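# Set the carton on the raised block, same side up

## Task

Move the carton onto the raised block so that no part of it extends beyond the outer edge of the blue tape outline, with the face that pointed up at the start still pointing up.

## Robot and tools

Robot: two six-joint arms. left_arm has a five-finger left hand and right_arm a five-finger right hand. A post stands behind the arms; do not hit it. A loose object may occasionally get a brief push from outside.

Frames. The scene frame has its origin at table-top height midway between the nominal bases, +x out over the table, +z up, and left_arm on the +y side. Calibrated bases: left_arm at (+0.001, +0.435, 0) m, quat_wxyz (+1.000, 0, 0, +0.021); right_arm at (+0.039, -0.406, 0) m, quat_wxyz (+1.000, 0, 0, +0.004). Each arm's hand pose, velocities, Hand target and wrist camera pose are reported in that arm's own base frame. Fixed cameras and the table use the scene frame. Printed positions can be off by a few cm.

Hand point: 0.15 m out from the wrist flange along the fingers, 0.05 m in front of the palm. Its +z runs along straight fingers, +y leaves the palm, and +x crosses the palm away from the thumb on the right hand (toward the thumb on the left hand). Straight fingertips reach 0.06-0.07 m past it, about 0.06 m behind it along -y. A wrist bracket on the little-finger side can collide with things. With fingers level, the wrist may sit up to 0.11 m (palm down) or 0.23 m (palm up) under the point.

The 28-number row, shared by execute_actions and move, all values in [-1, 1]: left_arm dx, dy, dz, rx, ry, rz; left hand little, ring, middle, index, thumb_bend, thumb_turn, force_limit, speed; then the same 14 for right_arm and the right hand. Every row must contain all 28, even when one arm is idle.
- Pose numbers are offsets, not poses: measured from that arm's Hand target when the action or move begins, along that arm's base axes. 1.0 = 0.6 m of travel or 180 degrees. rx, ry, rz form one rotation vector, turning about the Hand target's position. Six zeros ask nothing new of that arm. Repeating an offset moves the arm again.
- Finger and thumb numbers are absolute targets: +1 open/straight, -1 closed/curled; thumb_turn +1 beside the palm, -1 across in front of it. force_limit maps -1..+1 to about 0..10 N at the fingertip (0..15 N for the two thumb motors). speed rises from nearly 0 at -1 to full at +0.48 and stays full above; use -0.94 or lower for a gentle close. To leave a hand unchanged, resend the eight numbers of its last executed row.
- Grip: thumb turned in front closes around things about 0.035-0.065 m thick; thumb tip against index pad can pinch a light object up to about 0.08 m.

Tools.
- execute_actions: actions = list of actions; each action is 1-15 rows at 1/30 s per row, a short one repeating its last row to 15. Every row counts from the action's starting Hand target. cameras: list of names, ["all"], or []; images come by default only with an empty actions list.
- move: target = one row or a list of up to 15 rows, every row an offset from the same starting Hand target. speed in m/s, 0.002-3.6, default 0.25 (turning up to twice that in rad/s), one value or one per target. blend in m per corner (0 = stop at each). stop_force in N, 3-120, ends an arm's path when its wrist sensor feels that push against the motion; unreliable while turning; all targets then need identical hand numbers. zero (with stop_force) re-zeroes moving arms first; blocking=false returns early and cannot combine with stop_force. Paths are straight and ignore obstacles; 10 s cap. Result adds a move: line with done, off_target, moving, held or fault, plus limits=paced (pose clipped) or limits=held (steps withheld).
- wait: seconds 0-3600. stop: brakes a running move. zoom_image: camera plus region [x0, y0, x1, y1] in pixels, at most 504x504. show_instructions: reference pages. zero_wrist_force: arm = left_arm or right_arm. finished_scene: ends the scene (scene 1, optional).

Cameras: cam_head_left, cam_head_right, cam_high, cam_low, cam_left_wrist, cam_right_wrist, each 672x504.

Results: end_effector_position (m), end_effector_quat_wxyz, velocities, Hand target (the commanded pose your next offsets start from; the arm often rests slightly short, so send the remaining gap as an offset). hand_measured, hand_stopped_by (moving, target, force, stalled, fault) and hand_load_n list six values in motor order; a dropping hand_load_n means the grip was lost. Wrist force/torque are in the end-effector axes. Joint torques are total drive outputs. Orientation commands are clipped to 32 degrees from the measured orientation per step.

Avoid: dropping or releasing a moving carton, slams, fast contact, targets beyond a firm contact (stiff arms fault easily), the arms touching or one hand closing on the other, a wrist passing near its own base axis, and anything leaving the table. Faults: contact torque over the listed limits (25.7 N m on wrist joints), about 150 N outside force, or path deviation stops the arm for 10 s. Long holding or stretched poses heat motors (MOTOR HOT at 70 °C, brakes at 85 °C). Finish only when the carton rests stably inside the outline.

Each tool is called after ">>>" as a command line: name --argument value for each argument, lists and objects as JSON in quotes; but a table of rows of numbers goes row by row, as --pt "numbers of a row", without its own name.

Reference images:

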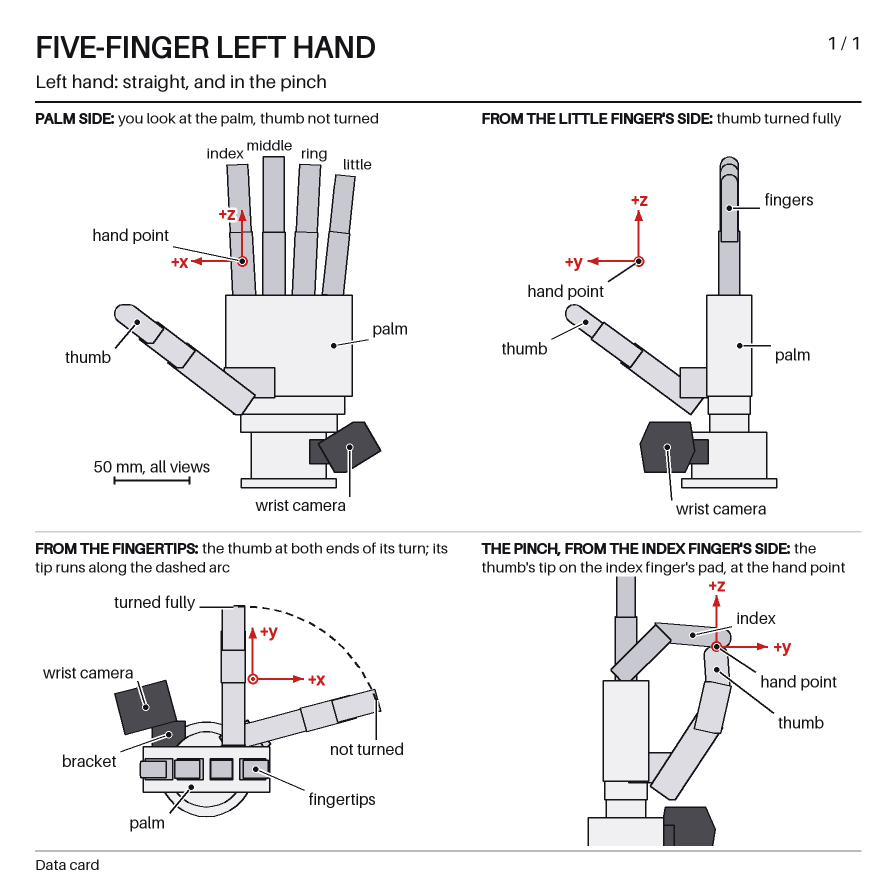

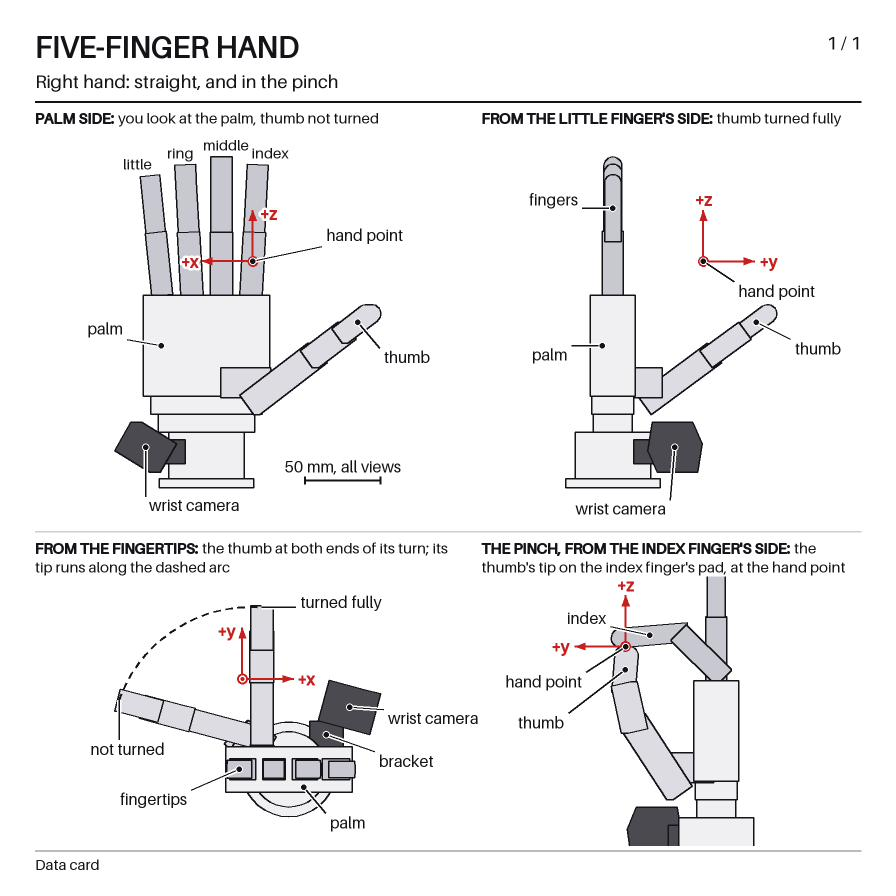

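## Session

>>> execute_actions --actions '[]'

Scene clock: 0.00 s.
left_arm: end_effector_position=(+0.4589, -0.2885, +0.2769) hand_measured=(+1.000, +1.000, +1.000, +1.000, +1.000, +1.000) hand_load_n=(+0.0, +0.0, +0.0, +0.0, +0.0, +0.0) hand_stopped_by=(target, target, target, target, target, target) hand_force_limit=0.00 hand_speed=-0.80 end_effector_quat_wxyz=(-0.261, +0.885, +0.364, -0.127) | right_arm: end_effector_position=(+0.6534, +0.1219, +0.2095) hand_measured=(+1.000, +1.000, +1.000, +1.000, +1.000, +1.000) hand_load_n=(+0.0, +0.0, +0.0, +0.0, +0.0, +0.0) hand_stopped_by=(target, target, target, target, target, target) hand_force_limit=0.00 hand_speed=-0.80 end_effector_quat_wxyz=(-0.007, +0.607, +0.793, +0.049)
Joint positions: left_arm=[2.729 -2.364 -0.764 0.991 -1.745 0.327] | right_arm=[-0.033 -0.855 0.912 1.467 1.483 -0.295]
Joint velocities: within noise
Joint torques (N m): no reading
Wrist force (N): no reading
Wrist torque (N m): no reading
Wrist force, peak (N): no reading
Hand target: left_arm +0.4589, -0.2885, +0.2769; -0.261, +0.885, +0.364, -0.127 | right_arm +0.6534, +0.1219, +0.2095; -0.007, +0.607, +0.793, +0.049

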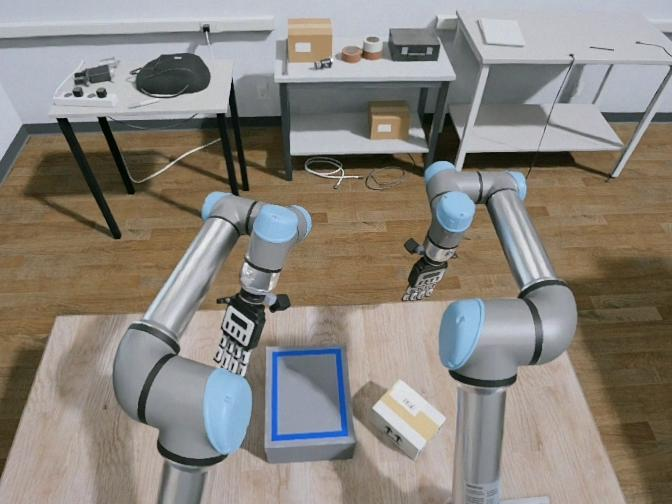

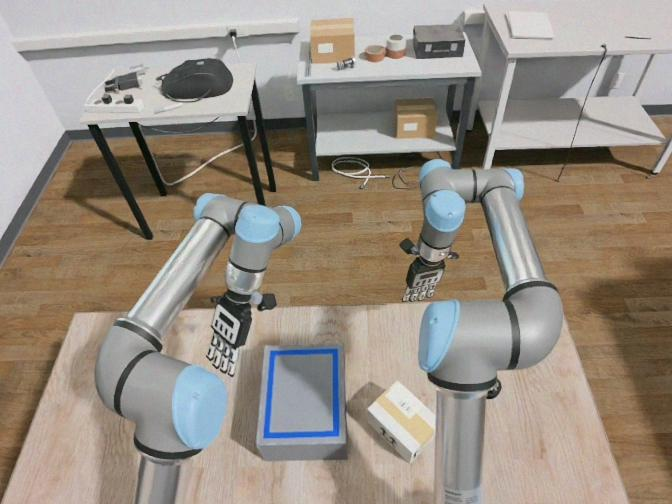

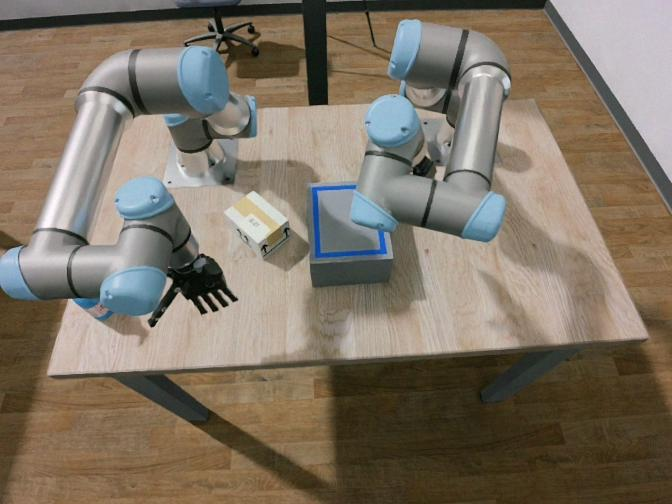

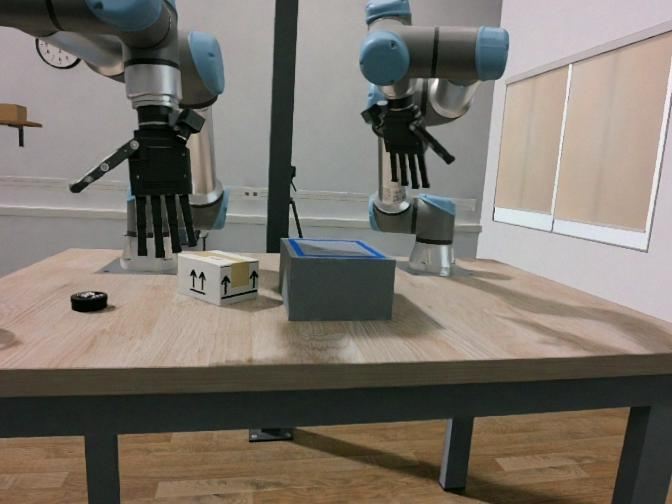

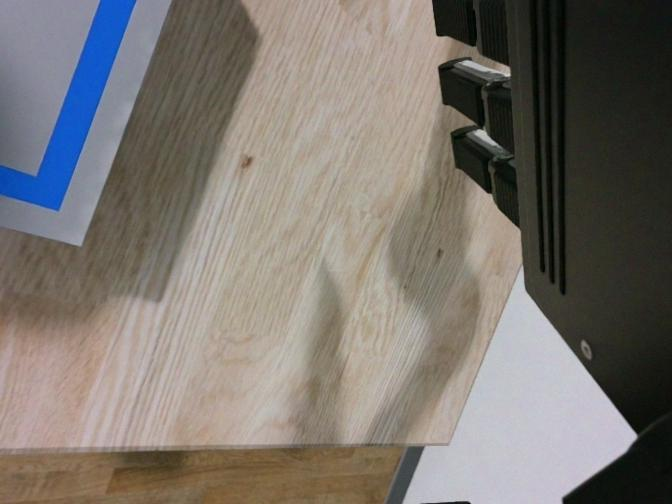

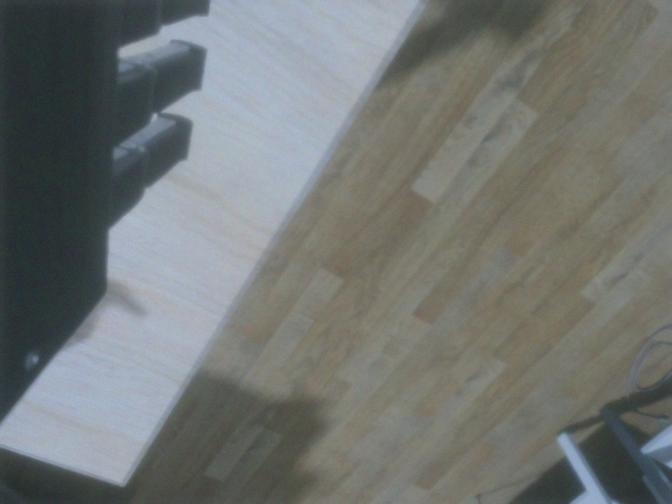

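>>> zoom_image --camera "cam_head_left" --region '[240, 330, 480, 504]'

>>> zoom_image --camera "cam_high" --region '[200, 160, 420, 310]'

>>> zoom_image --camera "cam_low" --region '[120, 200, 440, 360]'

>>> zoom_image --camera "cam_head_right" --region '[240, 330, 480, 504]'

Scaled by 2.100.

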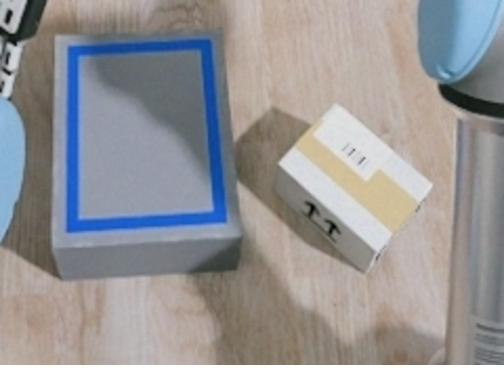

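Scaled by 2.291.

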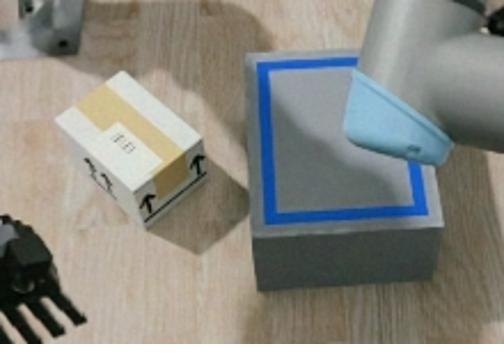

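Scaled by 1.575.

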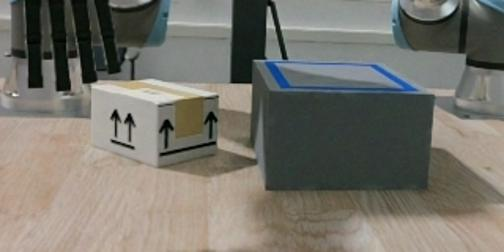

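Scaled by 2.100.

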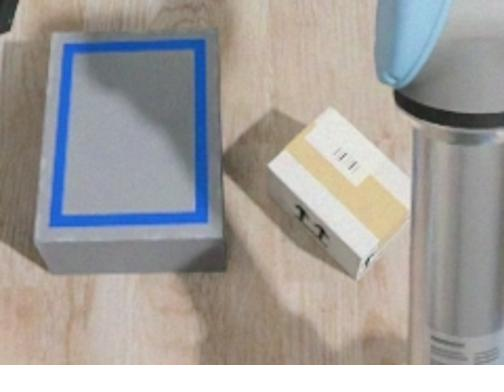

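>>> zoom_image --camera "cam_head_left" --region '[360, 370, 460, 470]'

>>> zoom_image --camera "cam_high" --region '[215, 180, 305, 270]'

>>> zoom_image --camera "cam_low" --region '[165, 235, 275, 315]'

Scaled by 5.040.

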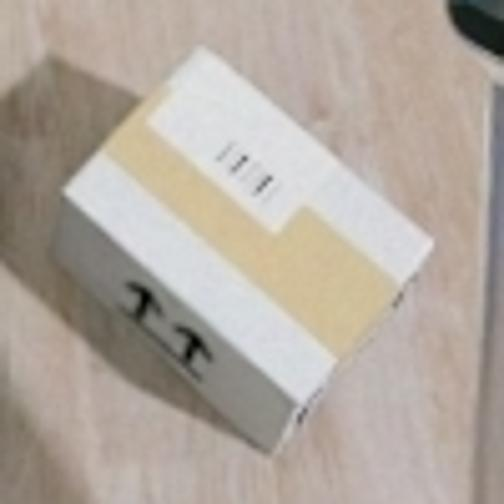

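Scaled by 5.600.

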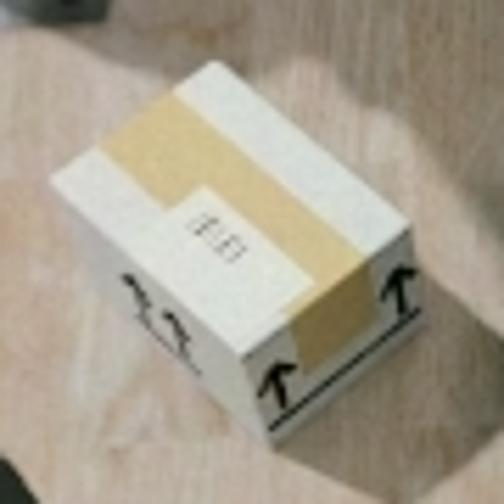

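Scaled by 4.582.

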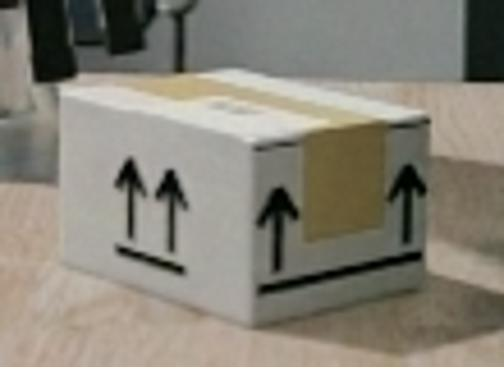

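>>> move --pt "0 0 0 0 0 0 1 1 1 1 1 1 0 -0.8 -0.6365 -0.0984 0.0842 -0.0253 0.0190 -0.0840 1 1 1 1 1 1 0 -0.8" --pt "0 0 0 0 0 0 1 1 1 1 1 1 0 -0.8 -0.6365 -0.0984 -0.1500 -0.0253 0.0190 -0.0840 1 1 1 1 1 1 0 -0.8" --blend '[0.03, 0]' --speed '[0.3, 0.15]' --cameras '["cam_head_left", "cam_high", "cam_low"]'

Scene clock: 36.87 s.
left_arm: end_effector_position=(+0.4589, -0.2885, +0.2769) hand_measured=(+1.000, +1.000, +1.000, +1.000, +1.000, +1.000) hand_load_n=(+0.0, +0.0, +0.0, +0.0, +0.0, +0.0) hand_stopped_by=(target, target, target, target, target, target) hand_force_limit=0.00 hand_speed=-0.80 end_effector_quat_wxyz=(-0.261, +0.885, +0.364, -0.127) | right_arm: end_effector_position=(+0.2715, +0.0628, +0.1196) hand_measured=(+1.000, +1.000, +1.000, +1.000, +1.000, +1.000) hand_load_n=(+0.0, +0.0, +0.0, +0.0, +0.0, +0.0) hand_stopped_by=(target, target, target, target, target, target) hand_force_limit=0.00 hand_speed=-0.80 end_effector_quat_wxyz=(+0.000, +0.707, +0.707, +0.000)
Joint positions: left_arm=[2.729 -2.364 -0.764 0.991 -1.745 0.327] | right_arm=[-0.198 -1.663 2.246 0.987 1.571 -0.197]
Joint torques (N m): left_arm=[-0.8 48.49 16.85 -3.16 -0.27 -0.2] | right_arm=[9.65 -0.59 -6.31 -0.41 1.05 1.57]
Wrist force (N): left_arm=[0.2 0.1 0.0] | right_arm=[-0.1 -0.3 -0.3]
Wrist torque (N m): left_arm=[0.02 -0.04 0.01] | right_arm=[-0.02 0.01 -0.07]
Wrist force, peak (N): left_arm=[0.2 0.5 -0.2] | right_arm=[-0.2 -1.6 -1.1]
Hand target: left_arm +0.4589, -0.2885, +0.2769; -0.261, +0.885, +0.364, -0.127 | right_arm +0.2715, +0.0628, +0.1195; +0.000, +0.707, +0.707, +0.000
Off the commanded pose: left_arm 0.000 m, 0 deg | right_arm 0.000 m, 0 deg.
move: done

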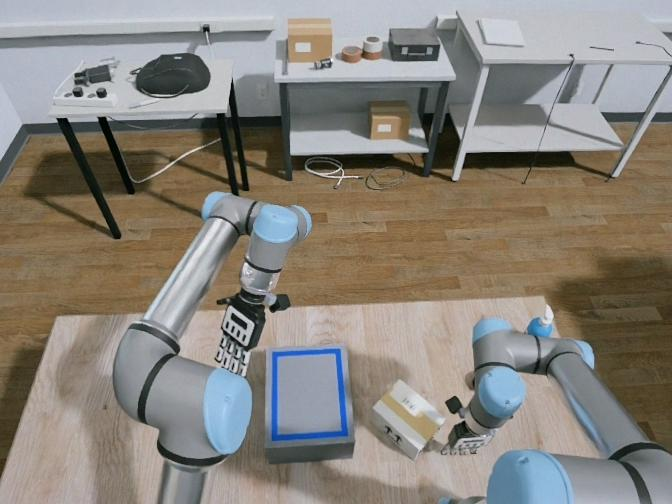

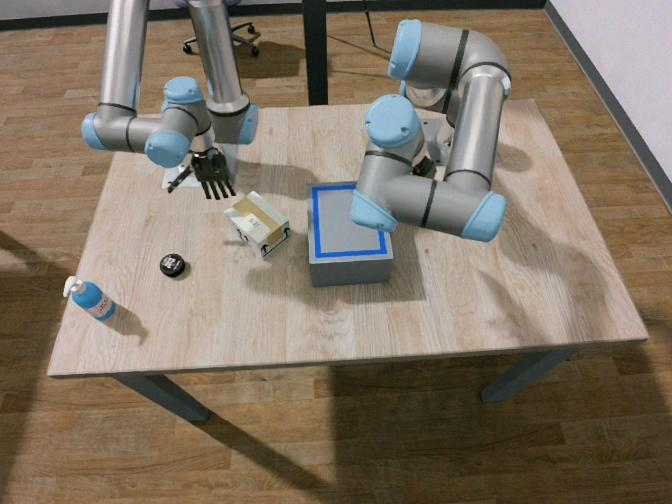

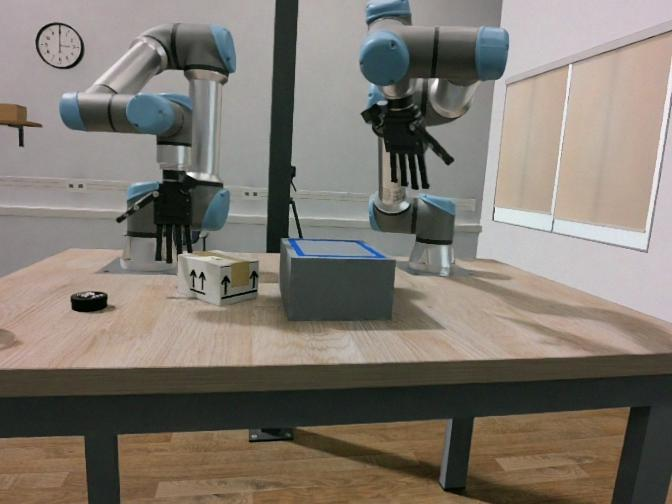

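>>> zoom_image --camera "cam_low" --region '[110, 170, 280, 320]'

>>> zoom_image --camera "cam_head_left" --region '[360, 360, 520, 480]'

Scaled by 2.965.

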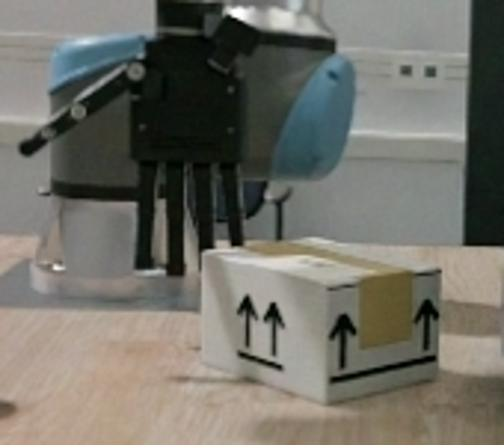

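Scaled by 3.150.

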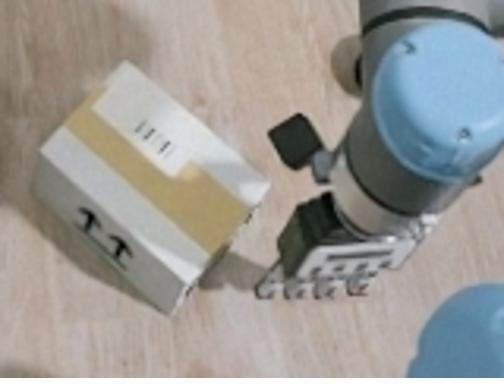

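>>> move --pt "0 0 0 0 0 0 1 1 1 1 1 1 0 -0.8 0 0 -0.0577 0 0 0 1 1 1 1 1 1 0 -0.8" --pt "0 0 0 0 0 0 1 1 1 1 1 1 0 -0.8 0.1667 -0.0013 -0.0577 0 0 0 1 1 1 1 1 1 0 -0.8" --speed '[0.1, 0.08]' --cameras '["cam_head_left", "cam_high", "cam_low"]'

Scene clock: 40.50 s.
left_arm: end_effector_position=(+0.4589, -0.2885, +0.2769) hand_measured=(+1.000, +1.000, +1.000, +1.000, +1.000, +1.000) hand_load_n=(+0.0, +0.0, +0.0, +0.0, +0.0, +0.0) hand_stopped_by=(target, target, target, target, target, target) hand_force_limit=0.00 hand_speed=-0.80 end_effector_quat_wxyz=(-0.261, +0.885, +0.364, -0.127) | right_arm: end_effector_position=(+0.3714, +0.0620, +0.0849) hand_measured=(+1.000, +1.000, +1.000, +1.000, +1.000, +1.000) hand_load_n=(+0.0, +0.0, +0.0, +0.0, +0.0, +0.0) hand_stopped_by=(target, target, target, target, target, target) hand_force_limit=0.00 hand_speed=-0.80 end_effector_quat_wxyz=(+0.000, +0.707, +0.707, +0.000)
Joint positions: left_arm=[2.729 -2.364 -0.764 0.991 -1.745 0.327] | right_arm=[-0.133 -1.362 2.031 0.901 1.571 -0.133]
Joint torques (N m): left_arm=[0.81 48.16 17.2 -3.44 -0.22 0.05] | right_arm=[9.52 -12.61 -23.69 5.08 0.94 1.48]
Wrist force (N): left_arm=[0.2 0.2 -0.2] | right_arm=[-0.2 -0.9 -1.0]
Wrist torque (N m): left_arm=[0.05 -0.04 0.00] | right_arm=[0.03 -0.01 -0.14]
Wrist force, peak (N): left_arm=[0.2 0.4 0.0] | right_arm=[-0.6 -1.0 -0.9]
Hand target: left_arm +0.4589, -0.2885, +0.2769; -0.261, +0.885, +0.364, -0.127 | right_arm +0.3715, +0.0620, +0.0849; +0.000, +0.707, +0.707, +0.000
Off the commanded pose: left_arm 0.000 m, 0 deg | right_arm 0.000 m, 0 deg.
move: done

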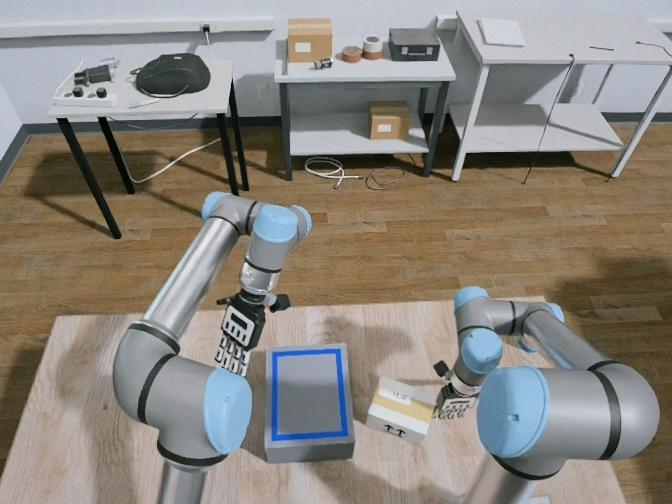

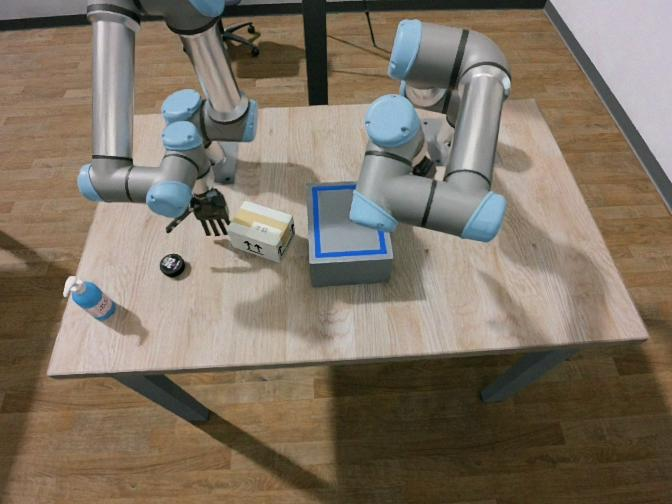

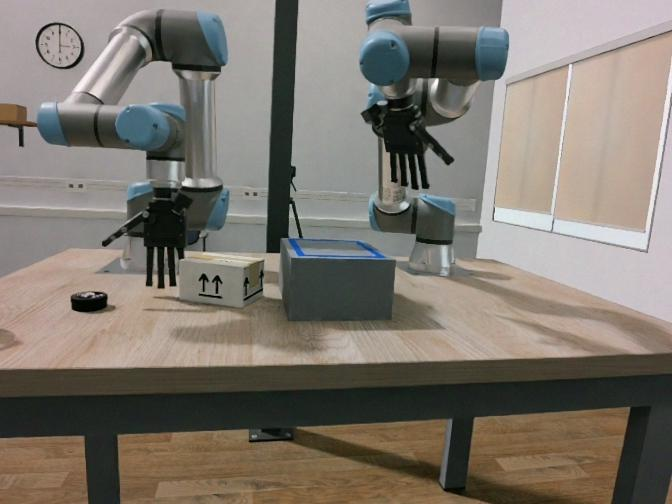

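>>> zoom_image --camera "cam_head_left" --region '[350, 360, 490, 460]'

>>> zoom_image --camera "cam_high" --region '[180, 170, 320, 290]'

Scaled by 3.600.

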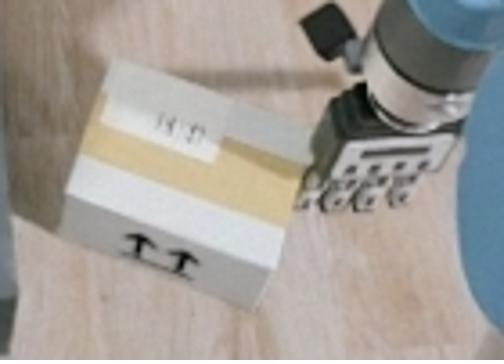

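Scaled by 3.600.

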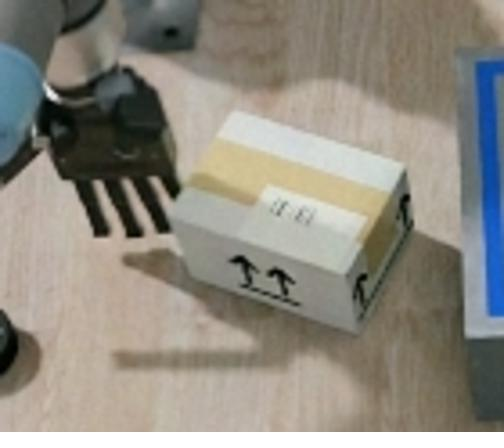

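>>> move --pt "0 0 0 0 0 0 1 1 1 1 1 1 0 -0.8 -0.1583 0.0013 0 0 0 0 1 1 1 1 1 1 0 -0.8" --pt "0 0 0 0 0 0 1 1 1 1 1 1 0 -0.8 -0.1570 0.1780 0 0 0 0 1 1 1 1 1 1 0 -0.8" --pt "0 0 0 0 0 0 1 1 1 1 1 1 0 -0.8 0.0697 0.1762 0 0 0 0 1 1 1 1 1 1 0 -0.8" --speed '[0.25, 0.2, 0.08]' --blend '[0.01, 0.01, 0]' --cameras '["cam_head_left", "cam_high", "cam_low"]'

>>> zoom_image --camera "cam_head_left" --region '[350, 320, 490, 440]'

>>> zoom_image --camera "cam_high" --region '[180, 190, 320, 310]'

Scene clock: 46.00 s.
left_arm: end_effector_position=(+0.4589, -0.2885, +0.2769) hand_measured=(+1.000, +1.000, +1.000, +1.000, +1.000, +1.000) hand_load_n=(+0.0, +0.0, +0.0, +0.0, -0.5, +0.0) hand_stopped_by=(target, target, target, target, target, target) hand_force_limit=0.00 hand_speed=-0.80 end_effector_quat_wxyz=(-0.261, +0.885, +0.364, -0.127) | right_arm: end_effector_position=(+0.4132, +0.1678, +0.0849) hand_measured=(+1.000, +1.000, +1.000, +1.000, +1.000, +1.000) hand_load_n=(+0.0, +0.0, +0.5, +0.0, +0.0, +0.0) hand_stopped_by=(target, target, target, target, target, target) hand_force_limit=0.00 hand_speed=-0.80 end_effector_quat_wxyz=(+0.000, +0.707, +0.707, +0.000)
Joint positions: left_arm=[2.729 -2.364 -0.764 0.991 -1.745 0.327] | right_arm=[0.177 -1.189 1.789 0.969 1.571 0.177]
Joint torques (N m): left_arm=[-0.73 48.98 18.22 -3.33 -0.05 0.05] | right_arm=[-8.91 -21.25 -23.05 4.94 0.23 -1.01]
Wrist force (N): left_arm=[0.1 0.1 -0.1] | right_arm=[0.0 -1.9 -1.2]
Wrist torque (N m): left_arm=[0.02 -0.03 0.01] | right_arm=[0.00 0.05 -0.07]
Wrist force, peak (N): left_arm=[0.2 0.4 -0.1] | right_arm=[0.1 -1.9 -1.8]
Hand target: left_arm +0.4589, -0.2885, +0.2769; -0.261, +0.885, +0.364, -0.127 | right_arm +0.4133, +0.1678, +0.0849; +0.000, +0.707, +0.707, +0.000
Off the commanded pose: left_arm 0.000 m, 0 deg | right_arm 0.000 m, 0 deg.
move: done

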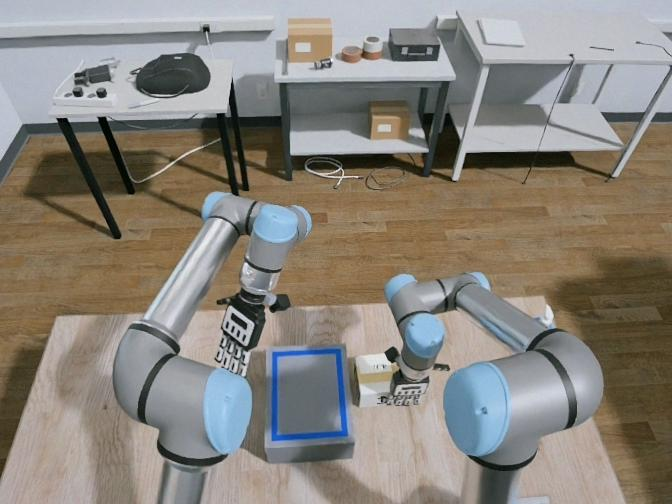

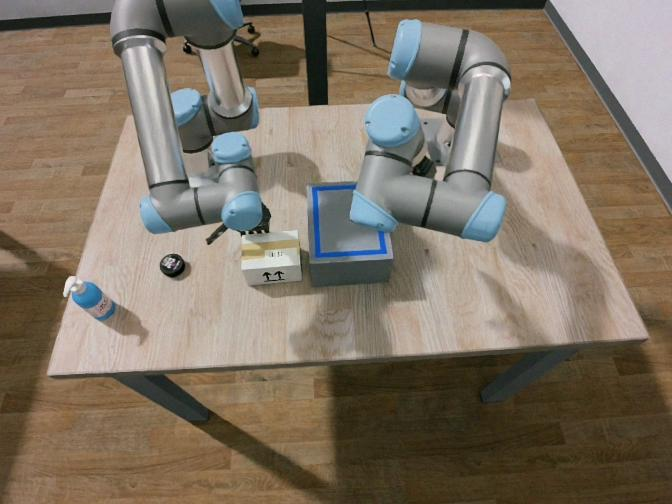

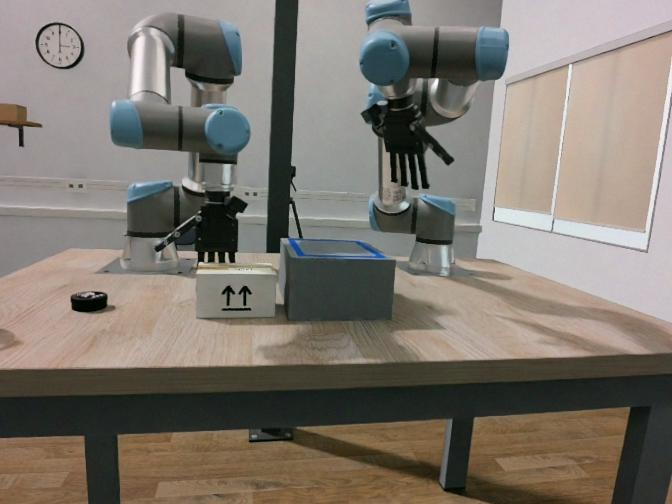

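Scaled by 3.600.

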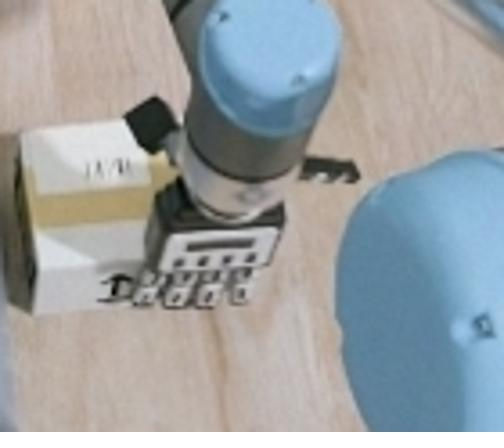

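Scaled by 3.600.

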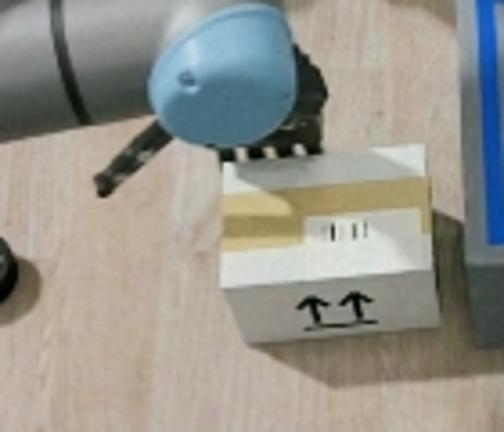

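>>> move --pt "-0.0355 0.0553 0.0267 0 0 0 1 1 1 1 1 1 0 -0.8 -0.085 0.0007 0 0 0 0 1 1 1 1 1 1 0 -0.8" --pt "-0.0888 0.1383 0.0667 0 0 0 1 1 1 1 1 1 0 -0.8 -0.085 0.0007 0.1918 0 0 0 1 1 1 1 1 1 0 -0.8" --pt "-0.1775 0.2767 0.1333 0 0 0 1 1 1 1 1 1 0 -0.8 0.0572 0.0443 0.1918 0 0 0.5 1 1 1 1 1 1 0 -0.8" --pt "-0.1775 0.2767 0.1333 0 0 0 1 1 1 1 1 1 0 -0.8 0.0572 0.0443 0 0 0 0.5 1 1 1 1 1 1 0 -0.8" --speed '[0.2, 0.3, 0.5, 0.2]' --blend '[0.01, 0.02, 0.02, 0]' --cameras '["cam_head_left", "cam_high", "cam_low"]'

Scene clock: 54.97 s.
left_arm: end_effector_position=(+0.3524, -0.1225, +0.3569) hand_measured=(+1.000, +1.000, +1.000, +1.000, +1.000, +1.000) hand_load_n=(+0.0, +0.0, +0.0, +0.0, +0.0, +0.0) hand_stopped_by=(target, target, target, target, target, target) hand_force_limit=0.00 hand_speed=-0.80 end_effector_quat_wxyz=(-0.261, +0.885, +0.364, -0.127) | right_arm: end_effector_position=(+0.4476, +0.1943, +0.0850) hand_measured=(+1.000, +1.000, +1.000, +1.000, +1.000, +1.000) hand_load_n=(+0.0, +0.0, +0.0, +0.0, +0.0, +0.0) hand_stopped_by=(target, target, target, target, target, target) hand_force_limit=0.00 hand_speed=-0.80 end_effector_quat_wxyz=(+0.000, +0.000, +1.000, +0.001)
Joint positions: left_arm=[2.978 -1.863 -1.328 1.106 -1.873 0.546] | right_arm=[0.001 -1.12 1.684 1.006 1.57 -1.569]
Joint torques (N m): left_arm=[11.23 38.2 9.87 -1.82 -2.5 1.06] | right_arm=[7.53 -24.7 -6.8 -0.28 -1.24 1.51]
Wrist force (N): left_arm=[0.1 0.0 -0.3] | right_arm=[0.1 0.1 -0.5]
Wrist torque (N m): left_arm=[0.02 -0.04 -0.10] | right_arm=[0.08 -0.08 0.05]
Wrist force, peak (N): left_arm=[0.2 1.2 -0.4] | right_arm=[0.2 -2.0 -1.6]
Hand target: left_arm +0.3524, -0.1225, +0.3569; -0.261, +0.885, +0.364, -0.127 | right_arm +0.4477, +0.1943, +0.0849; +0.000, +0.000, +1.000, +0.001
Off the commanded pose: left_arm 0.000 m, 0 deg | right_arm 0.000 m, 0 deg.
move: done

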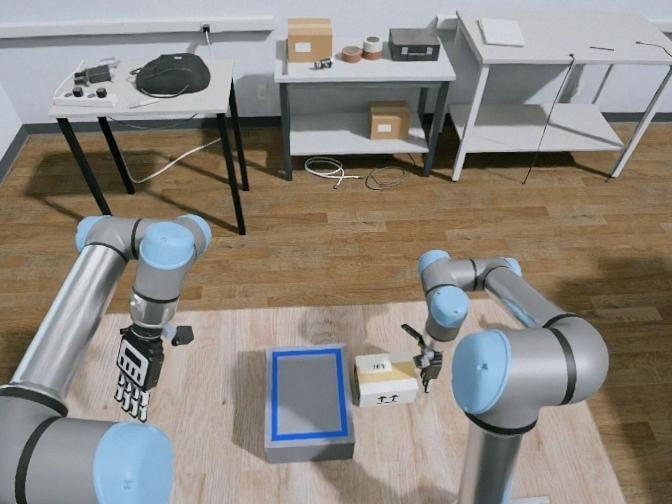

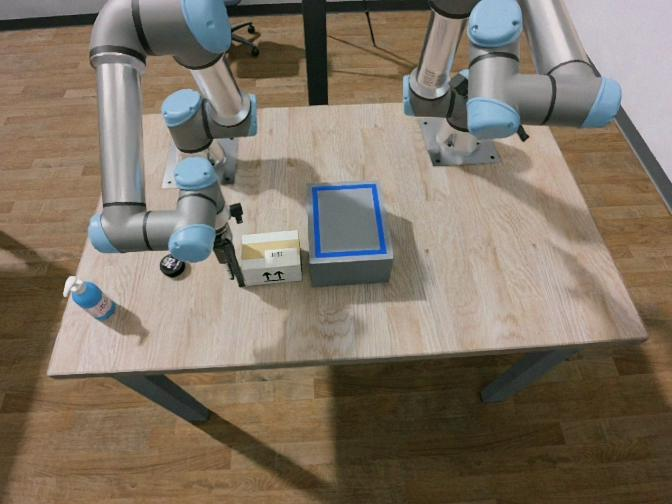

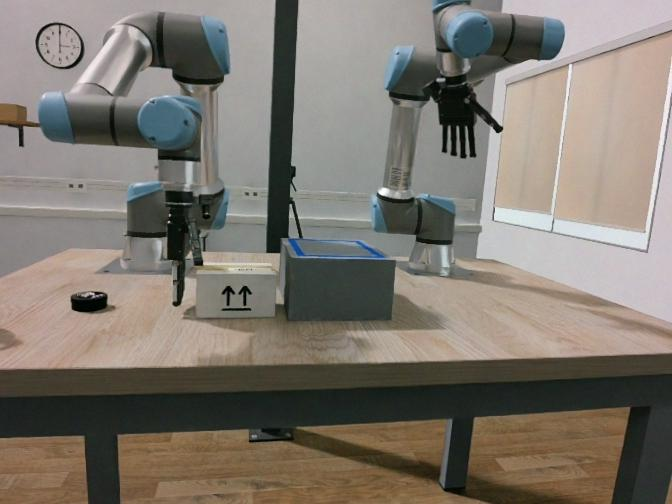

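>>> move --pt "-0.0355 -0.1823 -0.0095 -0.1231 0.0203 0.0704 1 1 1 1 1 1 0 -0.8 0 0 0 0 0 0 1 1 1 1 1 1 0 -0.8" --pt "-0.029 -0.3577 0.0523 -0.2461 0.0406 0.1409 1 1 1 1 1 1 0 -0.8 0 0 0 0 0 0 1 1 1 1 1 1 0 -0.8" --pt "0.0255 -0.5018 0.1893 -0.3828 0.0632 0.2192 1 1 1 1 1 1 0 -0.8 0 0 0 0 0 0 1 1 1 1 1 1 0 -0.8" --speed 0.35 --blend '[0.02, 0.02, 0]' --cameras '["cam_high"]'

Scene clock: 64.10 s.
left_arm: end_effector_position=(+0.3677, -0.4235, +0.4704) hand_measured=(+1.000, +1.000, +1.000, +1.000, +1.000, +1.000) hand_load_n=(+0.0, +0.5, +0.0, +0.0, +0.0, +0.0) hand_stopped_by=(target, target, target, target, target, target) hand_force_limit=0.00 hand_speed=-0.80 end_effector_quat_wxyz=(+0.296, +0.695, +0.465, -0.462) | right_arm: end_effector_position=(+0.4477, +0.1943, +0.0849) hand_measured=(+1.000, +1.000, +1.000, +1.000, +1.000, +1.000) hand_load_n=(+0.0, +0.0, +0.0, +0.0, +0.0, +0.0) hand_stopped_by=(target, target, target, target, target, target) hand_force_limit=0.00 hand_speed=-0.80 end_effector_quat_wxyz=(+0.000, +0.000, +1.000, +0.001)
Joint positions: left_arm=[2.979 -1.862 -1.33 1.105 -0.474 0.548] | right_arm=[0.001 -1.12 1.684 1.006 1.57 -1.569]
Joint torques (N m): left_arm=[-10.46 21.47 24.37 -1.32 3.31 -1.32] | right_arm=[8.21 -25.29 -7.27 -0.28 -1.24 1.64]
Wrist force (N): left_arm=[-2.3 1.5 -0.5] | right_arm=[0.2 -0.2 -0.5]
Wrist torque (N m): left_arm=[0.18 0.23 -0.20] | right_arm=[0.03 -0.10 0.04]
Wrist force, peak (N): left_arm=[-2.6 2.0 -0.3] | right_arm=[0.4 0.2 -0.8]
Hand target: left_arm +0.3677, -0.4236, +0.4705; +0.297, +0.695, +0.465, -0.462 | right_arm +0.4477, +0.1943, +0.0849; +0.000, +0.000, +1.000, +0.001
Off the commanded pose: left_arm 0.000 m, 0 deg | right_arm 0.000 m, 0 deg.
move: done

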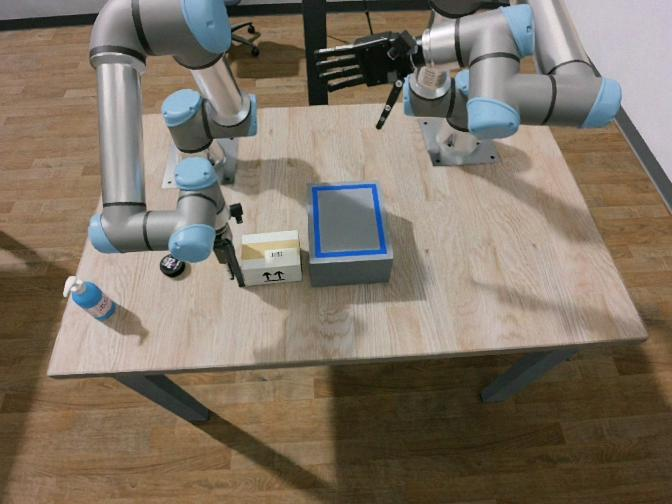

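>>> move --pt "0.0912 -0.0575 0.1758 -0.1368 0.0226 0.0783 1 1 1 1 1 1 0 -0.8 0 0 0 0 0 0 1 1 1 1 1 1 0 -0.8" --pt "0.1967 -0.0138 0.3477 -0.2735 0.0451 0.1565 1 1 1 1 1 1 0 -0.8 0 0 0 0 0 0 1 1 1 1 1 1 0 -0.8" --pt "0.2907 0.12 0.4732 -0.4102 0.0677 0.2348 1 1 1 1 1 1 0 -0.8 0 0 0 0 0 0 1 1 1 1 1 1 0 -0.8" --pt "0.353 0.3293 0.522 -0.5589 0.0923 0.32 1 1 1 1 1 1 0 -0.8 0 0 0 0 0 0 1 1 1 1 1 1 0 -0.8" --speed 0.35 --blend '[0.02, 0.02, 0.02, 0]' --cameras '["cam_high", "cam_low"]'

Scene clock: 68.47 s.
left_arm: end_effector_position=(+0.5795, -0.2260, +0.7836) hand_measured=(+1.000, +1.000, +1.000, +1.000, +1.000, +1.000) hand_load_n=(+0.0, +0.0, +0.0, +0.0, +0.0, +0.0) hand_stopped_by=(target, target, target, target, target, target) hand_force_limit=0.00 hand_speed=-0.80 end_effector_quat_wxyz=(+0.801, -0.106, +0.231, -0.541) | right_arm: end_effector_position=(+0.4477, +0.1943, +0.0849) hand_measured=(+1.000, +1.000, +1.000, +1.000, +1.000, +1.000) hand_load_n=(+0.0, +0.0, +0.0, +0.0, -0.5, +0.0) hand_stopped_by=(target, target, target, target, target, target) hand_force_limit=0.00 hand_speed=-0.80 end_effector_quat_wxyz=(+0.000, +0.000, +1.000, +0.001)
Joint positions: left_arm=[2.978 -1.862 -1.33 1.107 1.571 0.546] | right_arm=[0.001 -1.12 1.684 1.006 1.57 -1.569]
Joint torques (N m): left_arm=[-11.43 22.88 25.36 -2.95 2.12 1.27] | right_arm=[8.64 -24.88 -7.4 -0.18 -1.17 1.28]
Wrist force (N): left_arm=[-0.5 0.4 1.1] | right_arm=[-0.1 -0.2 -0.5]
Wrist torque (N m): left_arm=[-0.10 -0.14 -0.15] | right_arm=[0.04 -0.05 0.03]
Wrist force, peak (N): left_arm=[-2.3 2.5 0.6] | right_arm=[0.4 -0.4 -0.6]
Hand target: left_arm +0.5795, -0.2260, +0.7837; +0.801, -0.106, +0.231, -0.541 | right_arm +0.4477, +0.1943, +0.0849; +0.000, +0.000, +1.000, +0.001
Off the commanded pose: left_arm 0.000 m, 0 deg | right_arm 0.000 m, 0 deg.
move: done

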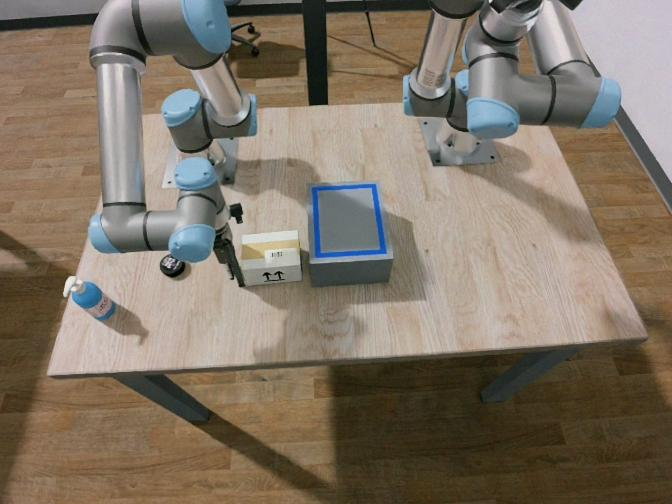

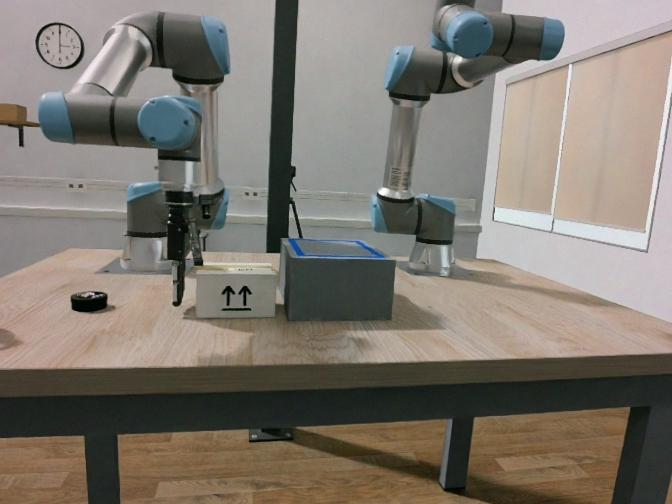

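>>> move --pt "0.2007 -0.0332 -0.1748 0.0337 0.2041 0 1 1 1 1 1 1 0 -0.8 0 0 0 0 0 0 1 1 1 1 1 1 0 -0.8" --pt "0.256 -0.0422 -0.4372 0.0674 0.4083 0 1 1 1 1 1 1 0 -0.8 0 0 0 0 0 0 1 1 1 1 1 1 0 -0.8" --pt "0.1433 -0.0237 -0.6798 0.1011 0.6125 0 1 1 1 1 1 1 0 -0.8 0 0 0 0 0 0 1 1 1 1 1 1 0 -0.8" --pt "-0.1022 0.0168 -0.8057 0.1362 0.8251 0 1 1 1 1 1 1 0 -0.8 0 0 0 0 0 0 1 1 1 1 1 1 0 -0.8" --speed 0.4 --blend '[0.02, 0.02, 0.02, 0]' --cameras '["cam_high", "cam_low", "cam_head_left"]'

Scene clock: 73.97 s.
left_arm: end_effector_position=(+0.5182, -0.2159, +0.3003) hand_measured=(+1.000, +1.000, +1.000, +1.000, +1.000, +1.000) hand_load_n=(+0.0, +0.0, -0.5, +0.0, +0.0, +0.0) hand_stopped_by=(target, target, target, target, target, target) hand_force_limit=0.00 hand_speed=-0.80 end_effector_quat_wxyz=(+0.000, -0.417, +0.909, +0.000) | right_arm: end_effector_position=(+0.4477, +0.1943, +0.0849) hand_measured=(+1.000, +1.000, +1.000, +1.000, +1.000, +1.000) hand_load_n=(+0.0, +0.0, +0.0, +0.0, +0.0, +0.0) hand_stopped_by=(target, target, target, target, target, target) hand_force_limit=0.00 hand_speed=-0.80 end_effector_quat_wxyz=(+0.000, +0.000, +1.000, +0.001)
Joint positions: left_arm=[2.978 -1.863 -1.327 -1.522 1.57 0.546] | right_arm=[0.001 -1.12 1.684 1.006 1.57 -1.569]
Joint torques (N m): left_arm=[10.89 27.18 15.97 0.8 1.07 1.15] | right_arm=[8.24 -24.84 -8.18 -0.19 -1.3 1.34]
Wrist force (N): left_arm=[-0.1 0.7 -0.8] | right_arm=[0.1 0.2 -0.3]
Wrist torque (N m): left_arm=[0.14 -0.02 -0.02] | right_arm=[0.08 -0.09 0.05]
Wrist force, peak (N): left_arm=[-0.5 1.2 1.6] | right_arm=[0.5 0.0 -0.8]
Hand target: left_arm +0.5182, -0.2159, +0.3002; +0.000, -0.417, +0.909, +0.000 | right_arm +0.4477, +0.1943, +0.0849; +0.000, +0.000, +1.000, +0.001
Off the commanded pose: left_arm 0.000 m, 0 deg | right_arm 0.000 m, 0 deg.
move: done
Images, in order (width x height): cam_head_left 672x504, cam_high 672x504, cam_low 672x504.

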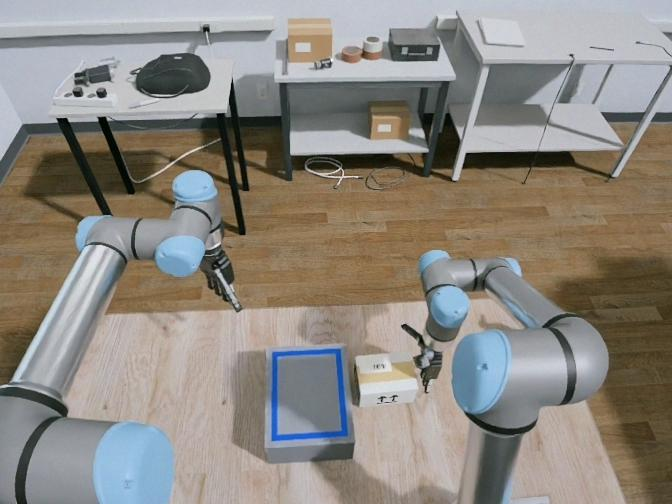

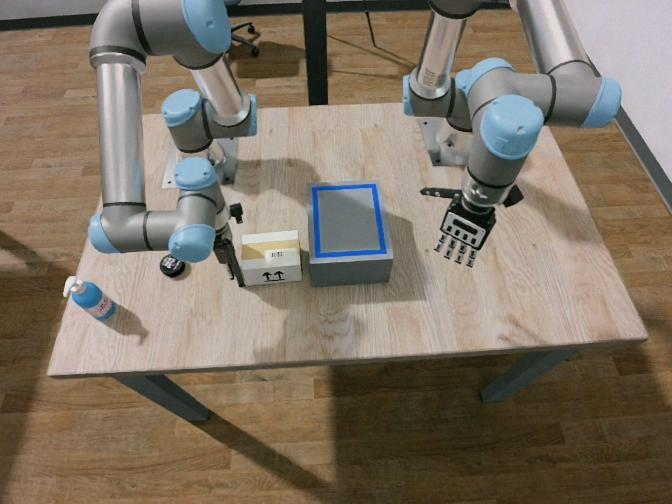

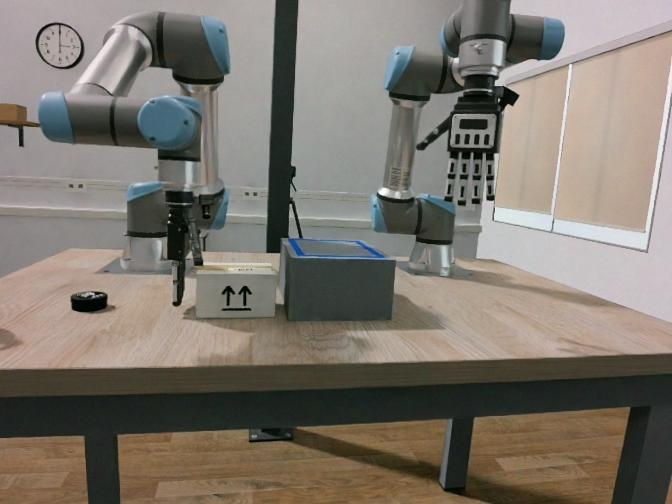

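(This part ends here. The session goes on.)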